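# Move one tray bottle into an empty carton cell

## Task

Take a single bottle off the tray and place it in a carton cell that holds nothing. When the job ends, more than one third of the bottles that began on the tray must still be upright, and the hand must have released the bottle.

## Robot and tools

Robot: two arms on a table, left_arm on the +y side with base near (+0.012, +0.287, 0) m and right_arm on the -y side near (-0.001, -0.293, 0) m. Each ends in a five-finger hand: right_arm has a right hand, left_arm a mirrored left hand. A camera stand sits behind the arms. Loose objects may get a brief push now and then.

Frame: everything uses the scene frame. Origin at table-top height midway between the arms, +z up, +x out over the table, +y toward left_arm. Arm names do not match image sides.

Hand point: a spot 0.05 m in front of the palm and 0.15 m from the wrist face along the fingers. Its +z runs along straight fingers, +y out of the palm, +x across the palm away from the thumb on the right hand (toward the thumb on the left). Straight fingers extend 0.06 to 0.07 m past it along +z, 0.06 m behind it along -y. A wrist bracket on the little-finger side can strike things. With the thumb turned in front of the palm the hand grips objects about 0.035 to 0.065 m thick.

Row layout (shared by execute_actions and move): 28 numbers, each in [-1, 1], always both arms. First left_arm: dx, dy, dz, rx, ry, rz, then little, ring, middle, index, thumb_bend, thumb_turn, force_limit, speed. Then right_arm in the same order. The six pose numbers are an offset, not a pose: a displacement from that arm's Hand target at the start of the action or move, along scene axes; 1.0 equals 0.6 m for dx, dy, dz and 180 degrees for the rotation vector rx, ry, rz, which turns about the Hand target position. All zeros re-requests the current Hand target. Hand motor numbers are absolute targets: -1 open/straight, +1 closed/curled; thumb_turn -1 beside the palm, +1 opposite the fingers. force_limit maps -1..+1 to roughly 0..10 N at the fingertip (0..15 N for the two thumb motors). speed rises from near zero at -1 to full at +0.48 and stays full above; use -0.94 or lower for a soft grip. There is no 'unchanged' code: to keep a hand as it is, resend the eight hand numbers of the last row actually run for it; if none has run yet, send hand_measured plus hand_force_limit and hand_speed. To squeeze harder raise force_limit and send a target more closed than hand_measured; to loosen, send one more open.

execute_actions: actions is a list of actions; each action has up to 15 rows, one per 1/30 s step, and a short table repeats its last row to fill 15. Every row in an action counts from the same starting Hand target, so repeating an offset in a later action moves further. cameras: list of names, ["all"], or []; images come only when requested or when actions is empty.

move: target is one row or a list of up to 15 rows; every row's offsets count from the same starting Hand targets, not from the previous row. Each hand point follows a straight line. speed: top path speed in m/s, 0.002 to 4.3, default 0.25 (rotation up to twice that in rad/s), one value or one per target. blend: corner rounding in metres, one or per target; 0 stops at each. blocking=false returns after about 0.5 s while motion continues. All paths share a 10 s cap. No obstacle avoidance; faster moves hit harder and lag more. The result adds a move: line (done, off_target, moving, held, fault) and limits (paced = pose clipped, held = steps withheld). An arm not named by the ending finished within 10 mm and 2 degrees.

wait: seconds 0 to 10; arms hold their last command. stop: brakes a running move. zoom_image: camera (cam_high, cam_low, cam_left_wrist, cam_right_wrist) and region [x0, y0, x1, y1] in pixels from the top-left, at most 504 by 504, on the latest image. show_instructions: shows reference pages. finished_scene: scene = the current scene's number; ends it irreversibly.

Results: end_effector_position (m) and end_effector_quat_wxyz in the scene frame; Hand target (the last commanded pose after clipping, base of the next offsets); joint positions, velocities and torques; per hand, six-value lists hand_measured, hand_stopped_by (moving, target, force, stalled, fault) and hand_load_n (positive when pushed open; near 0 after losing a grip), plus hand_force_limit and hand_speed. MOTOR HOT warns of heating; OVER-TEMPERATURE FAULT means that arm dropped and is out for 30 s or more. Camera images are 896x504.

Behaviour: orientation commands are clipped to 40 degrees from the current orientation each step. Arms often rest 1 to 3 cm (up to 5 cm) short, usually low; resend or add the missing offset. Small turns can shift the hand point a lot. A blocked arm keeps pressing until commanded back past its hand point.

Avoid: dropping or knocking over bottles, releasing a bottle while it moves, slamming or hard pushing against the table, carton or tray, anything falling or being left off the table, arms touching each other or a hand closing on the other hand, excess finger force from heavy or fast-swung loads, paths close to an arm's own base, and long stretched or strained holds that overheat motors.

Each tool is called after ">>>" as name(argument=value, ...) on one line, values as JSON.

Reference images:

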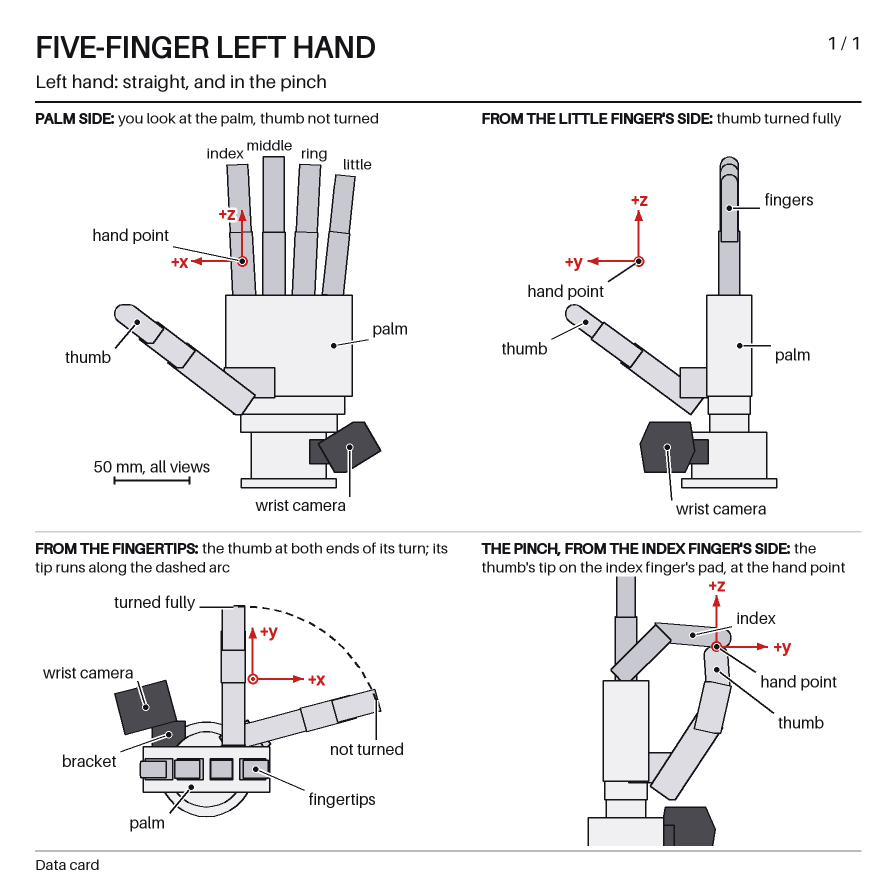

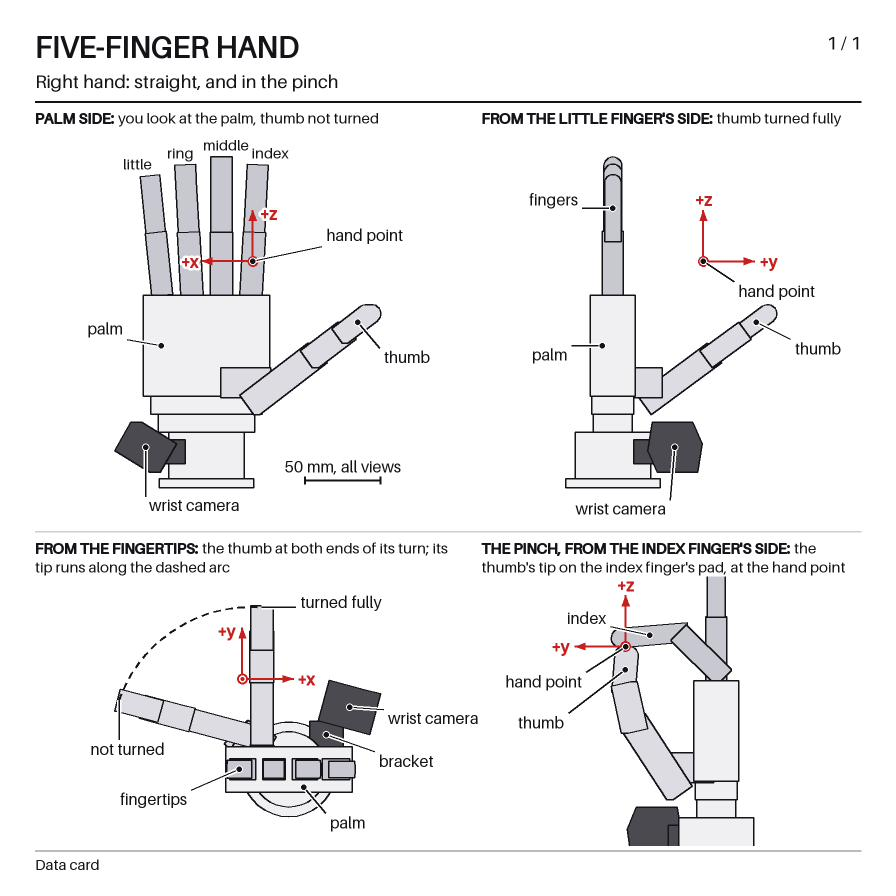

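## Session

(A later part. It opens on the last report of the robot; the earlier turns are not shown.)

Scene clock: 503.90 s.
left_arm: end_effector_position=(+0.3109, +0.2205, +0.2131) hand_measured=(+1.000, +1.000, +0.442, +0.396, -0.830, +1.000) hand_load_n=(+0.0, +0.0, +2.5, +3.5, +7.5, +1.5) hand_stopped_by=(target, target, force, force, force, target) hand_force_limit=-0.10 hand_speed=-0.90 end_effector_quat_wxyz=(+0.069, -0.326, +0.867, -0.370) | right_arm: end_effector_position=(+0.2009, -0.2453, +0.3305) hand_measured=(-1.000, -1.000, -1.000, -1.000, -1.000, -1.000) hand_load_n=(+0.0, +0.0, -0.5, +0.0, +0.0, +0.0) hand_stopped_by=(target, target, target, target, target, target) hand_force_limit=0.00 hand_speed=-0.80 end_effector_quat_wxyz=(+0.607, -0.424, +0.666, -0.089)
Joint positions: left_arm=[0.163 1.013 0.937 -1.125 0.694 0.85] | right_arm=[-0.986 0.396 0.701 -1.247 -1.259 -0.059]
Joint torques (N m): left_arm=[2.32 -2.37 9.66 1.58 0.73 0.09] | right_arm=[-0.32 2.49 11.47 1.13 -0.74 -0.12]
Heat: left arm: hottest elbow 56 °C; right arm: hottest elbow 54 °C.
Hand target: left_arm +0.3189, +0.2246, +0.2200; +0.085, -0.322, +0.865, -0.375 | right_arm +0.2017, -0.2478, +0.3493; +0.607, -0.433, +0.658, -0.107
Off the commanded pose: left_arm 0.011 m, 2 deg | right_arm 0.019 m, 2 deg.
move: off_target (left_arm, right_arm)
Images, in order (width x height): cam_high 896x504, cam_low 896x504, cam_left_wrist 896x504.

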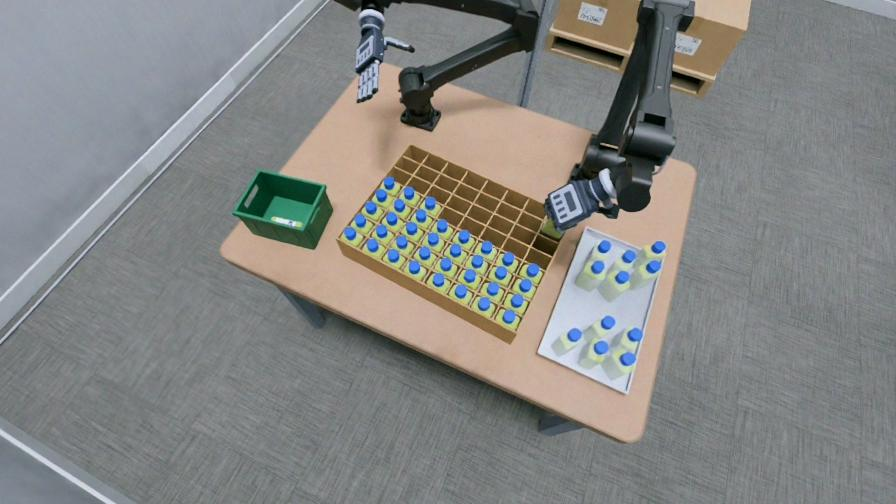

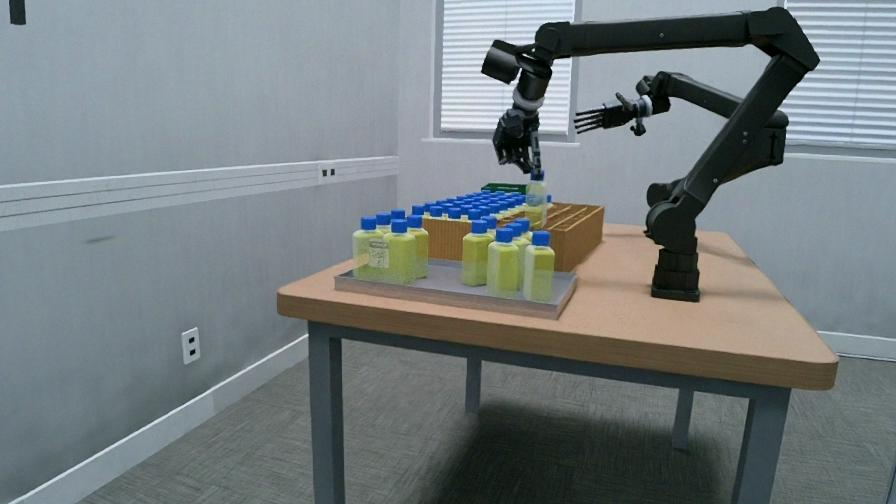

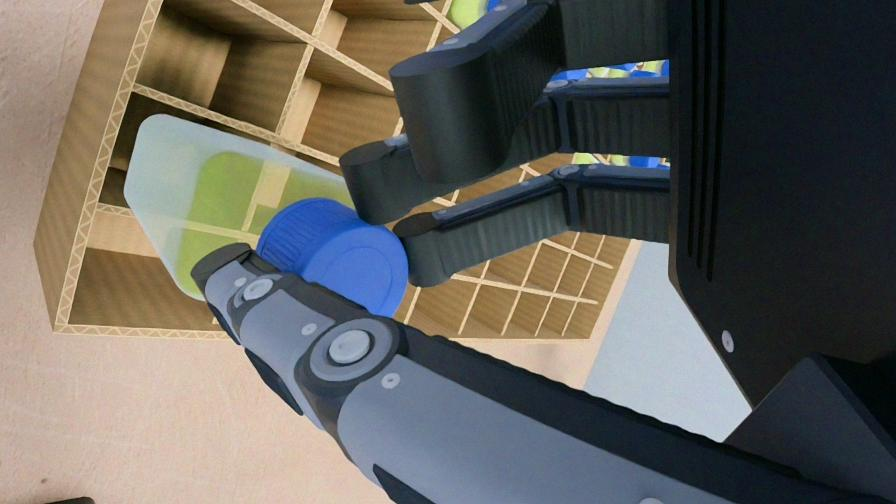

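>>> move(target=[0,0,-0.047,0,0,0,1,1,0.75,0.75,-0.25,1,-0.1,-0.9,0,0,0,0,0,0,-1,-1,-1,-1,-1,-1,0,-0.8], speed=0.06, cameras=["cam_high","cam_low","cam_left_wrist"])

>>> zoom_image(camera="cam_low", region=[515, 180, 575, 240])

>>> zoom_image(camera="cam_high", region=[530, 190, 590, 250])

>>> zoom_image(camera="cam_left_wrist", region=[30, 30, 430, 330])

Scene clock: 541.13 s.
left_arm: end_effector_position=(+0.3108, +0.2205, +0.1859) hand_measured=(+1.000, +1.000, +0.442, +0.396, -0.830, +1.000) hand_load_n=(+0.0, +0.0, +2.5, +3.5, +7.5, +1.5) hand_stopped_by=(target, target, force, force, force, target) hand_force_limit=-0.10 hand_speed=-0.90 end_effector_quat_wxyz=(+0.070, -0.325, +0.867, -0.370) | right_arm: end_effector_position=(+0.2009, -0.2453, +0.3305) hand_measured=(-1.000, -1.000, -1.000, -1.000, -1.000, -1.000) hand_load_n=(+0.0, +0.0, +0.0, +0.0, +0.0, +0.0) hand_stopped_by=(target, target, target, target, target, target) hand_force_limit=0.00 hand_speed=-0.80 end_effector_quat_wxyz=(+0.607, -0.424, +0.666, -0.089)
Joint positions: left_arm=[0.163 1.02 0.87 -1.048 0.694 0.85] | right_arm=[-0.986 0.396 0.701 -1.247 -1.259 -0.059]
Joint torques (N m): left_arm=[2.02 -2.37 9.28 1.54 0.73 0.09] | right_arm=[-0.26 2.14 11.47 1.16 -0.75 -0.13]
Heat: left arm: hottest elbow 56 °C; right arm: hottest elbow 54 °C.
Hand target: left_arm +0.3190, +0.2246, +0.1919; +0.085, -0.322, +0.865, -0.375 | right_arm +0.2017, -0.2478, +0.3493; +0.607, -0.433, +0.658, -0.107
Off the commanded pose: left_arm 0.011 m, 2 deg | right_arm 0.019 m, 2 deg.
move: off_target (left_arm, right_arm)
Images, in order (width x height): cam_high 896x504, cam_low 896x504, cam_left_wrist 896x504.

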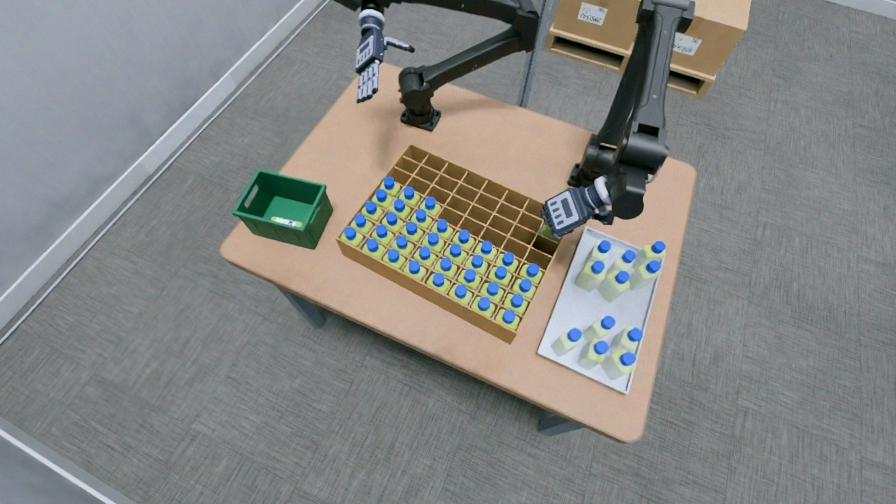

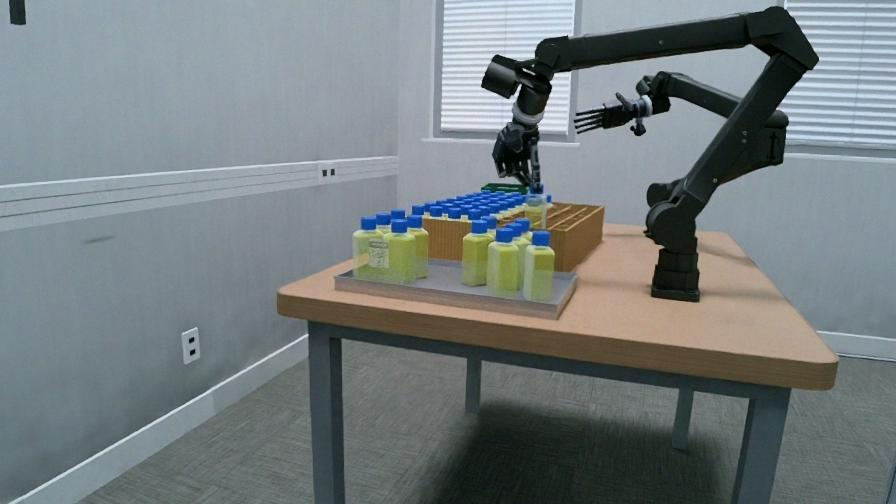

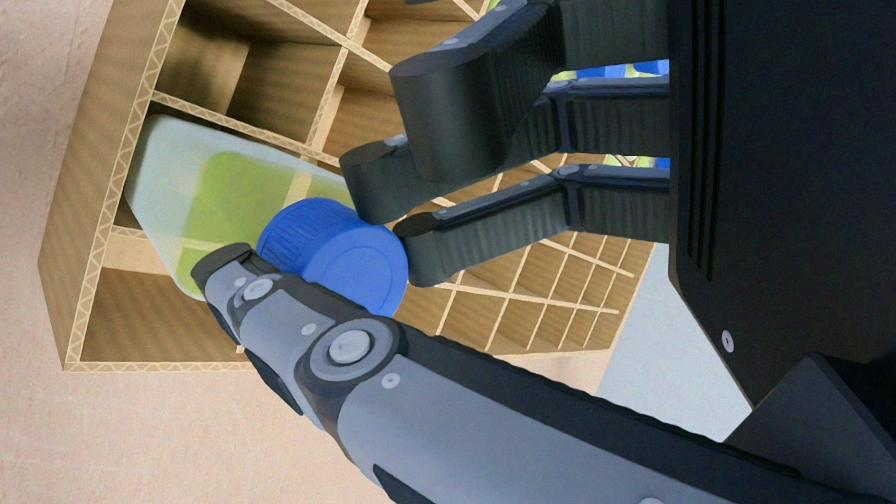

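Scaled by 8.400 from the camera's 896x504 image, which has a finer 1280x720 frame.

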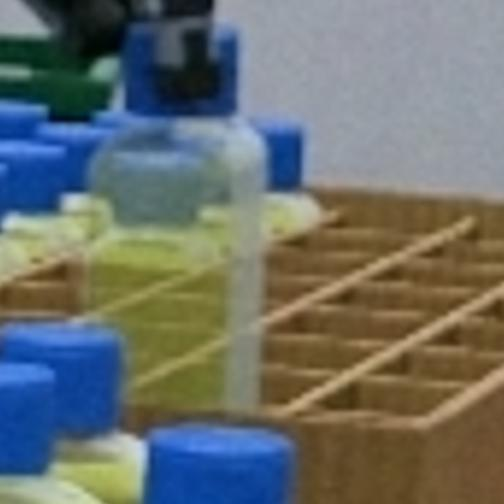

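Scaled by 8.400 from the camera's 896x504 image, which has a finer 1280x720 frame.

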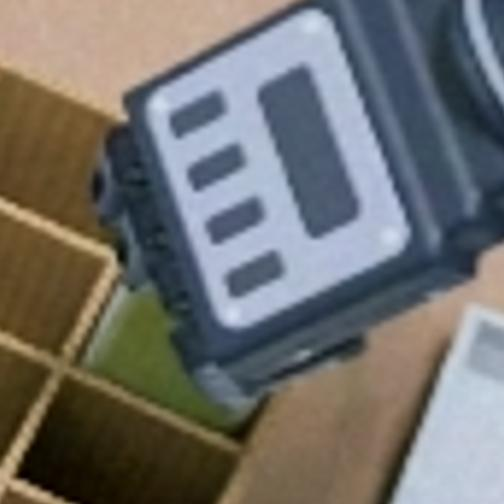

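Scaled by 1.260 from the camera's 896x504 image, which has a finer 1280x720 frame.

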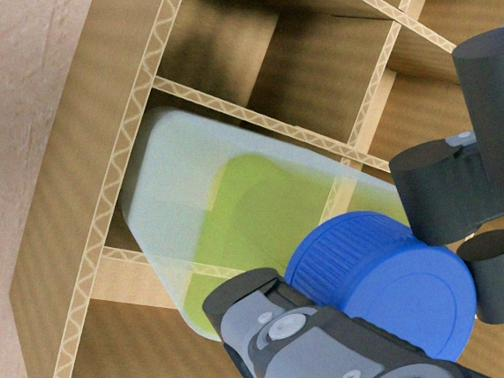

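>>> move(target=[0.0,0,-0.095,0,0,0,1,1,0.75,0.75,-0.25,1,-0.1,-0.9,0,0,0,0,0,0,-1,-1,-1,-1,-1,-1,0,-0.8], speed=0.07, cameras=["cam_low","cam_left_wrist"])

>>> zoom_image(camera="cam_low", region=[515, 180, 575, 240])

Scene clock: 549.03 s.
left_arm: end_effector_position=(+0.3100, +0.2204, +0.1290) hand_measured=(+1.000, +1.000, +0.442, +0.396, -0.830, +1.000) hand_load_n=(+0.0, +0.0, +2.5, +4.0, +7.5, +1.5) hand_stopped_by=(target, target, force, force, force, target) hand_force_limit=-0.10 hand_speed=-0.90 end_effector_quat_wxyz=(+0.070, -0.325, +0.867, -0.371) | right_arm: end_effector_position=(+0.2009, -0.2453, +0.3305) hand_measured=(-1.000, -1.000, -1.000, -1.000, -1.000, -1.000) hand_load_n=(+0.5, +0.0, +0.0, +0.0, +0.0, +0.0) hand_stopped_by=(target, target, target, target, target, target) hand_force_limit=0.00 hand_speed=-0.80 end_effector_quat_wxyz=(+0.607, -0.424, +0.666, -0.089)
Joint positions: left_arm=[0.164 1.059 0.742 -0.881 0.695 0.851] | right_arm=[-0.986 0.396 0.701 -1.247 -1.259 -0.059]
Joint torques (N m): left_arm=[2.55 -2.67 8.94 1.44 0.71 0.09] | right_arm=[-0.21 2.26 11.41 1.17 -0.75 -0.11]
Heat: left arm: hottest elbow 56 °C; right arm: hottest elbow 54 °C.
Hand target: left_arm +0.3189, +0.2246, +0.1348; +0.084, -0.322, +0.865, -0.375 | right_arm +0.2017, -0.2478, +0.3493; +0.607, -0.433, +0.658, -0.107
Off the commanded pose: left_arm 0.012 m, 2 deg | right_arm 0.019 m, 2 deg.
move: off_target (left_arm, right_arm)
Images, in order (width x height): cam_low 896x504, cam_left_wrist 896x504.

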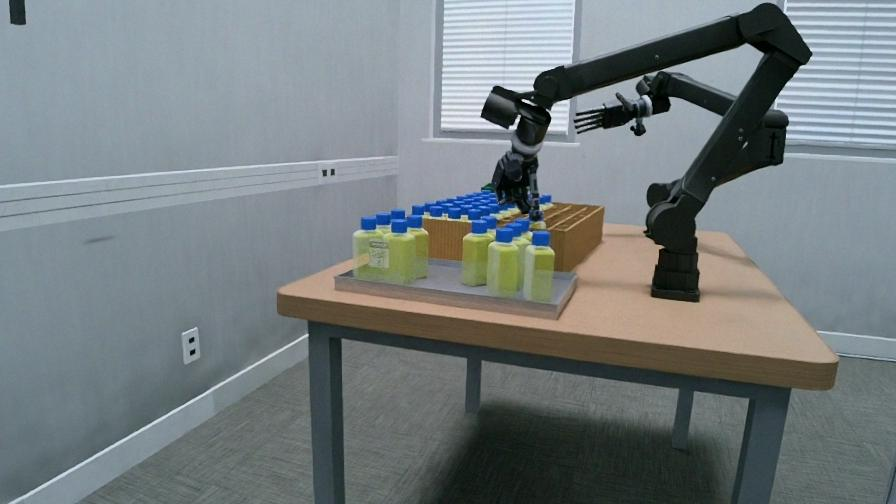

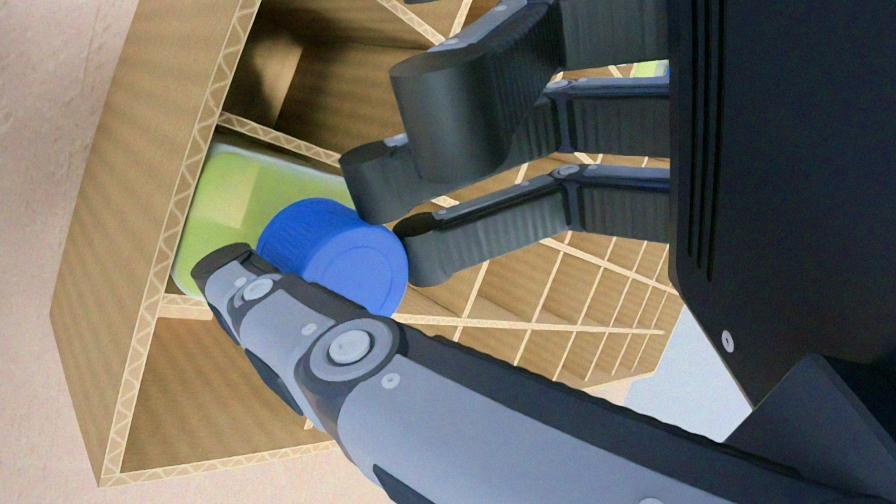

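Scaled by 8.400 from the camera's 896x504 image, which has a finer 1280x720 frame.

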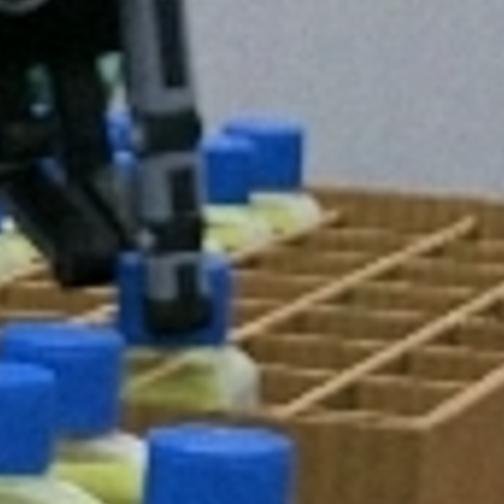

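>>> move(target=[[0.0,0,-0.018,0,0,0,1,1,0.75,0.75,-0.25,1,-0.1,-0.9,0,0,0,0,0,0,-1,-1,-1,-1,-1,-1,0,-0.8]], speed=0.05, cameras=["cam_low","cam_left_wrist"])

>>> zoom_image(camera="cam_low", region=[515, 180, 575, 240])

Scene clock: 553.63 s.
left_arm: end_effector_position=(+0.3106, +0.2202, +0.1202) hand_measured=(+1.000, +1.000, +0.442, +0.396, -0.830, +1.000) hand_load_n=(+0.0, +0.5, +2.5, +4.0, +7.5, +1.5) hand_stopped_by=(target, target, force, force, force, target) hand_force_limit=-0.10 hand_speed=-0.90 end_effector_quat_wxyz=(+0.071, -0.325, +0.867, -0.372) | right_arm: end_effector_position=(+0.2009, -0.2453, +0.3305) hand_measured=(-1.000, -1.000, -1.000, -1.000, -1.000, -1.000) hand_load_n=(+0.0, +0.0, +0.0, +0.0, +0.0, -0.5) hand_stopped_by=(target, target, target, target, target, target) hand_force_limit=0.00 hand_speed=-0.80 end_effector_quat_wxyz=(+0.607, -0.424, +0.666, -0.089)
Joint positions: left_arm=[0.164 1.068 0.722 -0.849 0.696 0.851] | right_arm=[-0.986 0.396 0.701 -1.247 -1.259 -0.059]
Joint torques (N m): left_arm=[2.32 -2.14 8.87 1.63 0.67 0.06] | right_arm=[-0.15 2.14 11.44 1.13 -0.75 -0.11]
Heat: left arm: hottest elbow 56 °C; right arm: hottest elbow 54 °C.
Hand target: left_arm +0.3190, +0.2246, +0.1240; +0.085, -0.322, +0.865, -0.375 | right_arm +0.2017, -0.2478, +0.3493; +0.607, -0.433, +0.658, -0.107
Off the commanded pose: left_arm 0.010 m, 2 deg | right_arm 0.019 m, 2 deg.
move: off_target (right_arm)
Images, in order (width x height): cam_low 896x504, cam_left_wrist 896x504.

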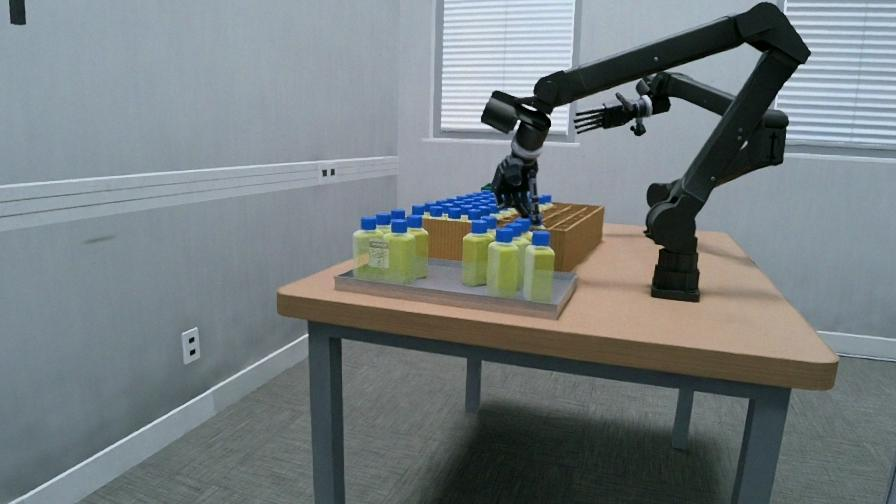

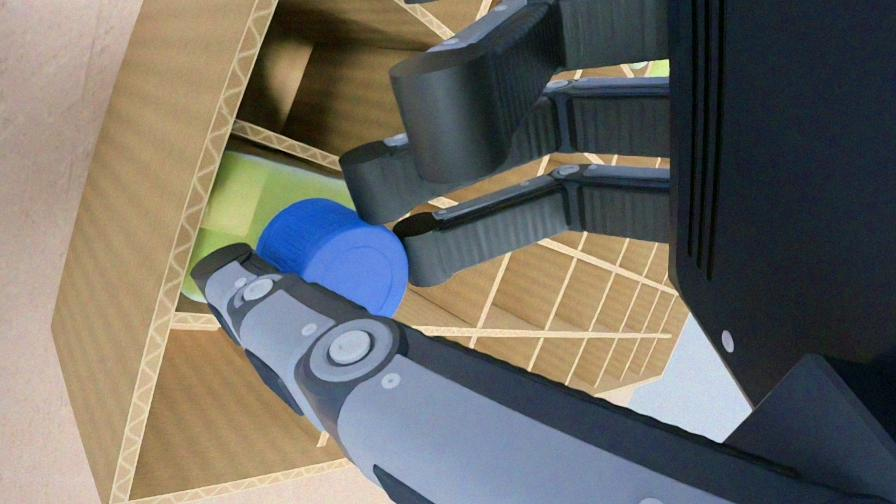

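Scaled by 8.400 from the camera's 896x504 image, which has a finer 1280x720 frame.

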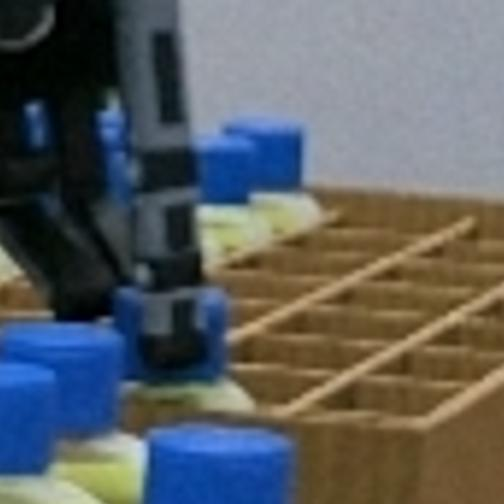

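>>> move(target=[[0.0,0,-0.012,0,0,0,1,1,0.75,0.75,-0.25,1,-0.1,-0.9,0,0,0,0,0,0,-1,-1,-1,-1,-1,-1,0,-0.8]], speed=0.05, cameras=["cam_low"])

>>> zoom_image(camera="cam_low", region=[515, 180, 575, 240])

Scene clock: 560.60 s.
left_arm: end_effector_position=(+0.3133, +0.2199, +0.1196) hand_measured=(+1.000, +1.000, +0.442, +0.396, -0.830, +1.000) hand_load_n=(+0.0, +0.0, +2.5, +4.0, +7.5, +1.5) hand_stopped_by=(target, target, force, force, force, target) hand_force_limit=-0.10 hand_speed=-0.90 end_effector_quat_wxyz=(+0.077, -0.321, +0.866, -0.375) | right_arm: end_effector_position=(+0.2009, -0.2453, +0.3305) hand_measured=(-1.000, -1.000, -1.000, -1.000, -1.000, -1.000) hand_load_n=(+0.0, +0.0, +0.0, +0.0, +0.0, -0.5) hand_stopped_by=(target, target, target, target, target, target) hand_force_limit=0.00 hand_speed=-0.80 end_effector_quat_wxyz=(+0.607, -0.424, +0.666, -0.089)
Joint positions: left_arm=[0.164 1.068 0.718 -0.831 0.701 0.851] | right_arm=[-0.986 0.396 0.701 -1.247 -1.259 -0.059]
Joint torques (N m): left_arm=[3.14 -2.2 8.08 1.91 0.46 0.09] | right_arm=[-0.03 2.37 11.49 1.14 -0.74 -0.12]
Heat: left arm: hottest elbow 55 °C; right arm: hottest elbow 54 °C.
Hand target: left_arm +0.3189, +0.2246, +0.1168; +0.084, -0.322, +0.865, -0.375 | right_arm +0.2017, -0.2478, +0.3493; +0.607, -0.433, +0.658, -0.107
Off the commanded pose: left_arm 0.008 m, 1 deg | right_arm 0.019 m, 2 deg.
move: off_target (right_arm)
Images, in order (width x height): cam_low 896x504.

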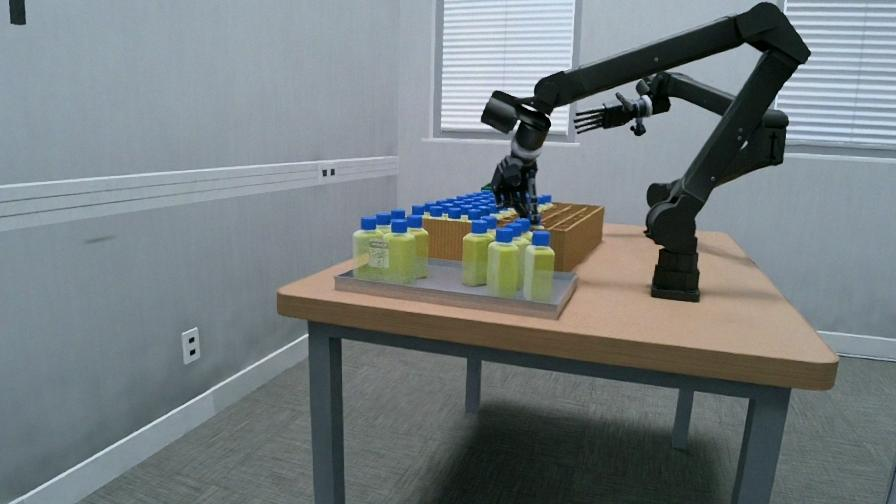

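Scaled by 8.400 from the camera's 896x504 image, which has a finer 1280x720 frame.

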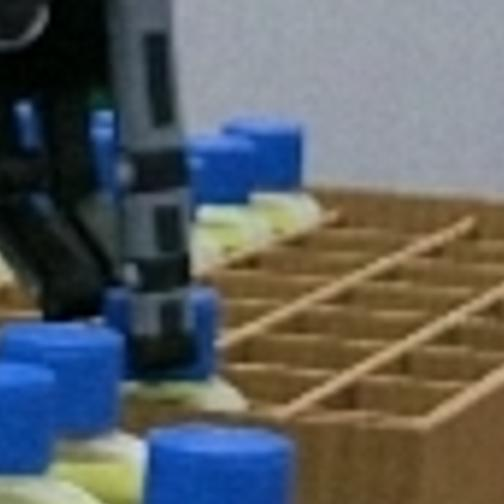

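>>> move(target=[[0.0,0,0.006,0,0,0,1,1,0.2,0.2,-1,1,-0.1,-0.6,0,0,0,0,0,0,-1,-1,-1,-1,-1,-1,0,-0.8],[0.025,0,0.08,0,0,0,1,1,0.2,0.2,-1,1,-0.1,-0.6,0,0,0,0,0,0,-1,-1,-1,-1,-1,-1,0,-0.8],[0.045,0,0.2,0,0,0,1,1,0.2,0.2,-1,1,-0.1,-0.6,0,0,0,0,0,0,-1,-1,-1,-1,-1,-1,0,-0.8]], speed=0.12, blend=[0,0.02,0], cameras=["all"])

>>> zoom_image(camera="cam_low", region=[500, 150, 600, 250])

Scene clock: 569.20 s.
left_arm: end_effector_position=(+0.3331, +0.2229, +0.2181) hand_measured=(+1.000, +1.000, +0.200, +0.200, -1.000, +1.000) hand_load_n=(+0.0, +0.0, +0.0, +0.0, +0.0, +0.0) hand_stopped_by=(target, target, target, target, target, target) hand_force_limit=-0.10 hand_speed=-0.60 end_effector_quat_wxyz=(+0.069, -0.325, +0.867, -0.373) | right_arm: end_effector_position=(+0.2009, -0.2453, +0.3305) hand_measured=(-1.000, -1.000, -1.000, -1.000, -1.000, -1.000) hand_load_n=(+0.0, +0.0, +0.0, +0.0, +0.0, -0.5) hand_stopped_by=(target, target, target, target, target, target) hand_force_limit=0.00 hand_speed=-0.80 end_effector_quat_wxyz=(+0.607, -0.424, +0.666, -0.089)
Joint positions: left_arm=[0.164 1.075 0.989 -1.113 0.699 0.851] | right_arm=[-0.986 0.396 0.701 -1.247 -1.259 -0.059]
Joint torques (N m): left_arm=[1.61 -2.67 12.27 0.7 0.39 -0.06] | right_arm=[-0.32 2.32 11.48 1.16 -0.74 -0.13]
Heat: left arm: hottest elbow 54 °C; right arm: hottest elbow 54 °C.
Hand target: left_arm +0.3460, +0.2247, +0.2369; +0.085, -0.322, +0.865, -0.375 | right_arm +0.2017, -0.2478, +0.3493; +0.607, -0.433, +0.658, -0.107
Off the commanded pose: left_arm 0.023 m, 2 deg | right_arm 0.019 m, 2 deg.
move: off_target (left_arm, right_arm)

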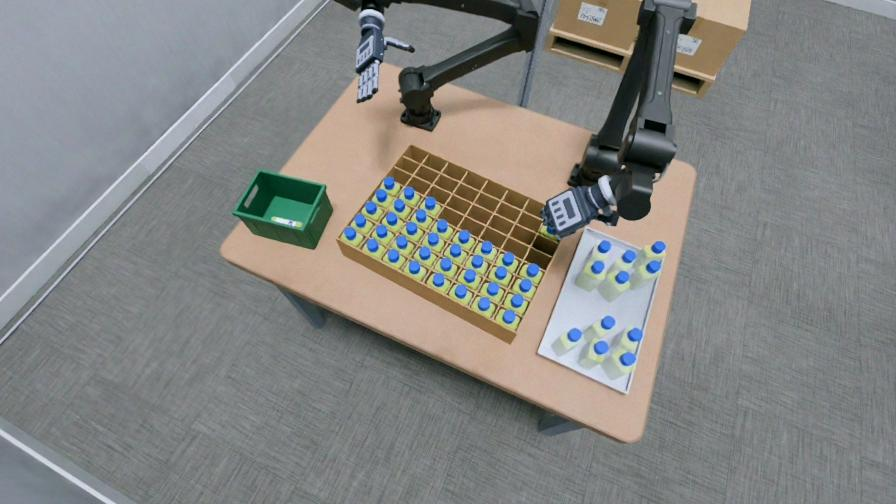

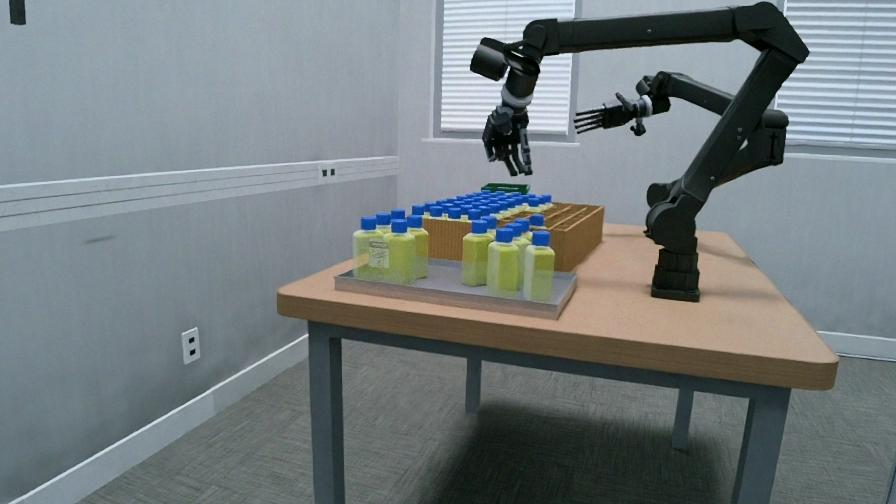

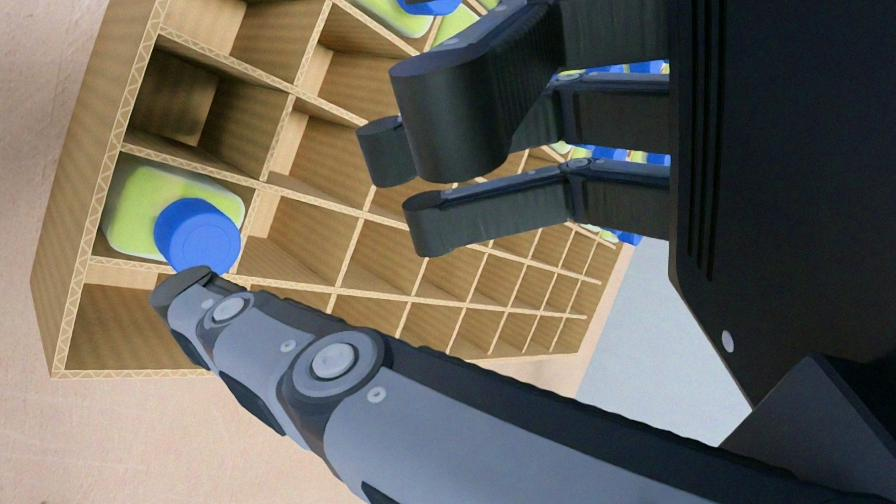

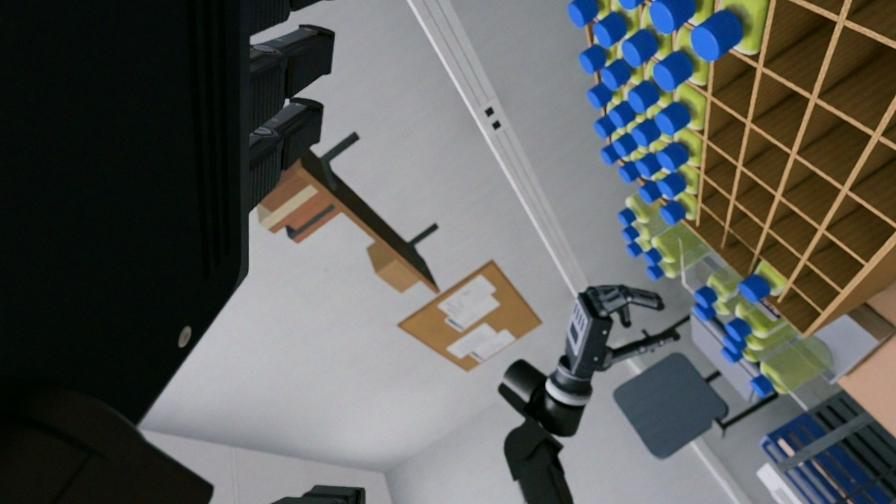

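Scaled by 5.040 from the camera's 896x504 image, which has a finer 1280x720 frame.

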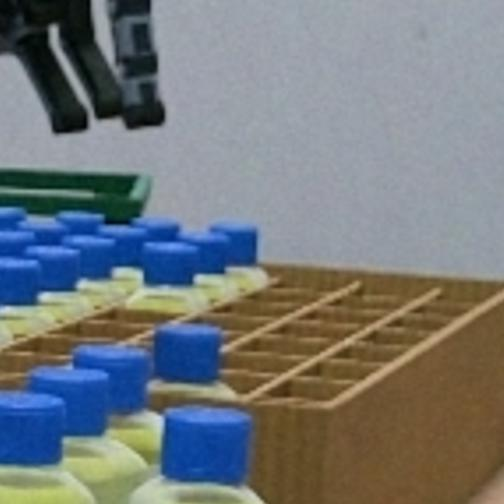

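The bottle is seated in its cell, the hand has let go, and the other bottles on the tray are still standing.

>>> finished_scene(scene=2)

The scene is finished: the task was done.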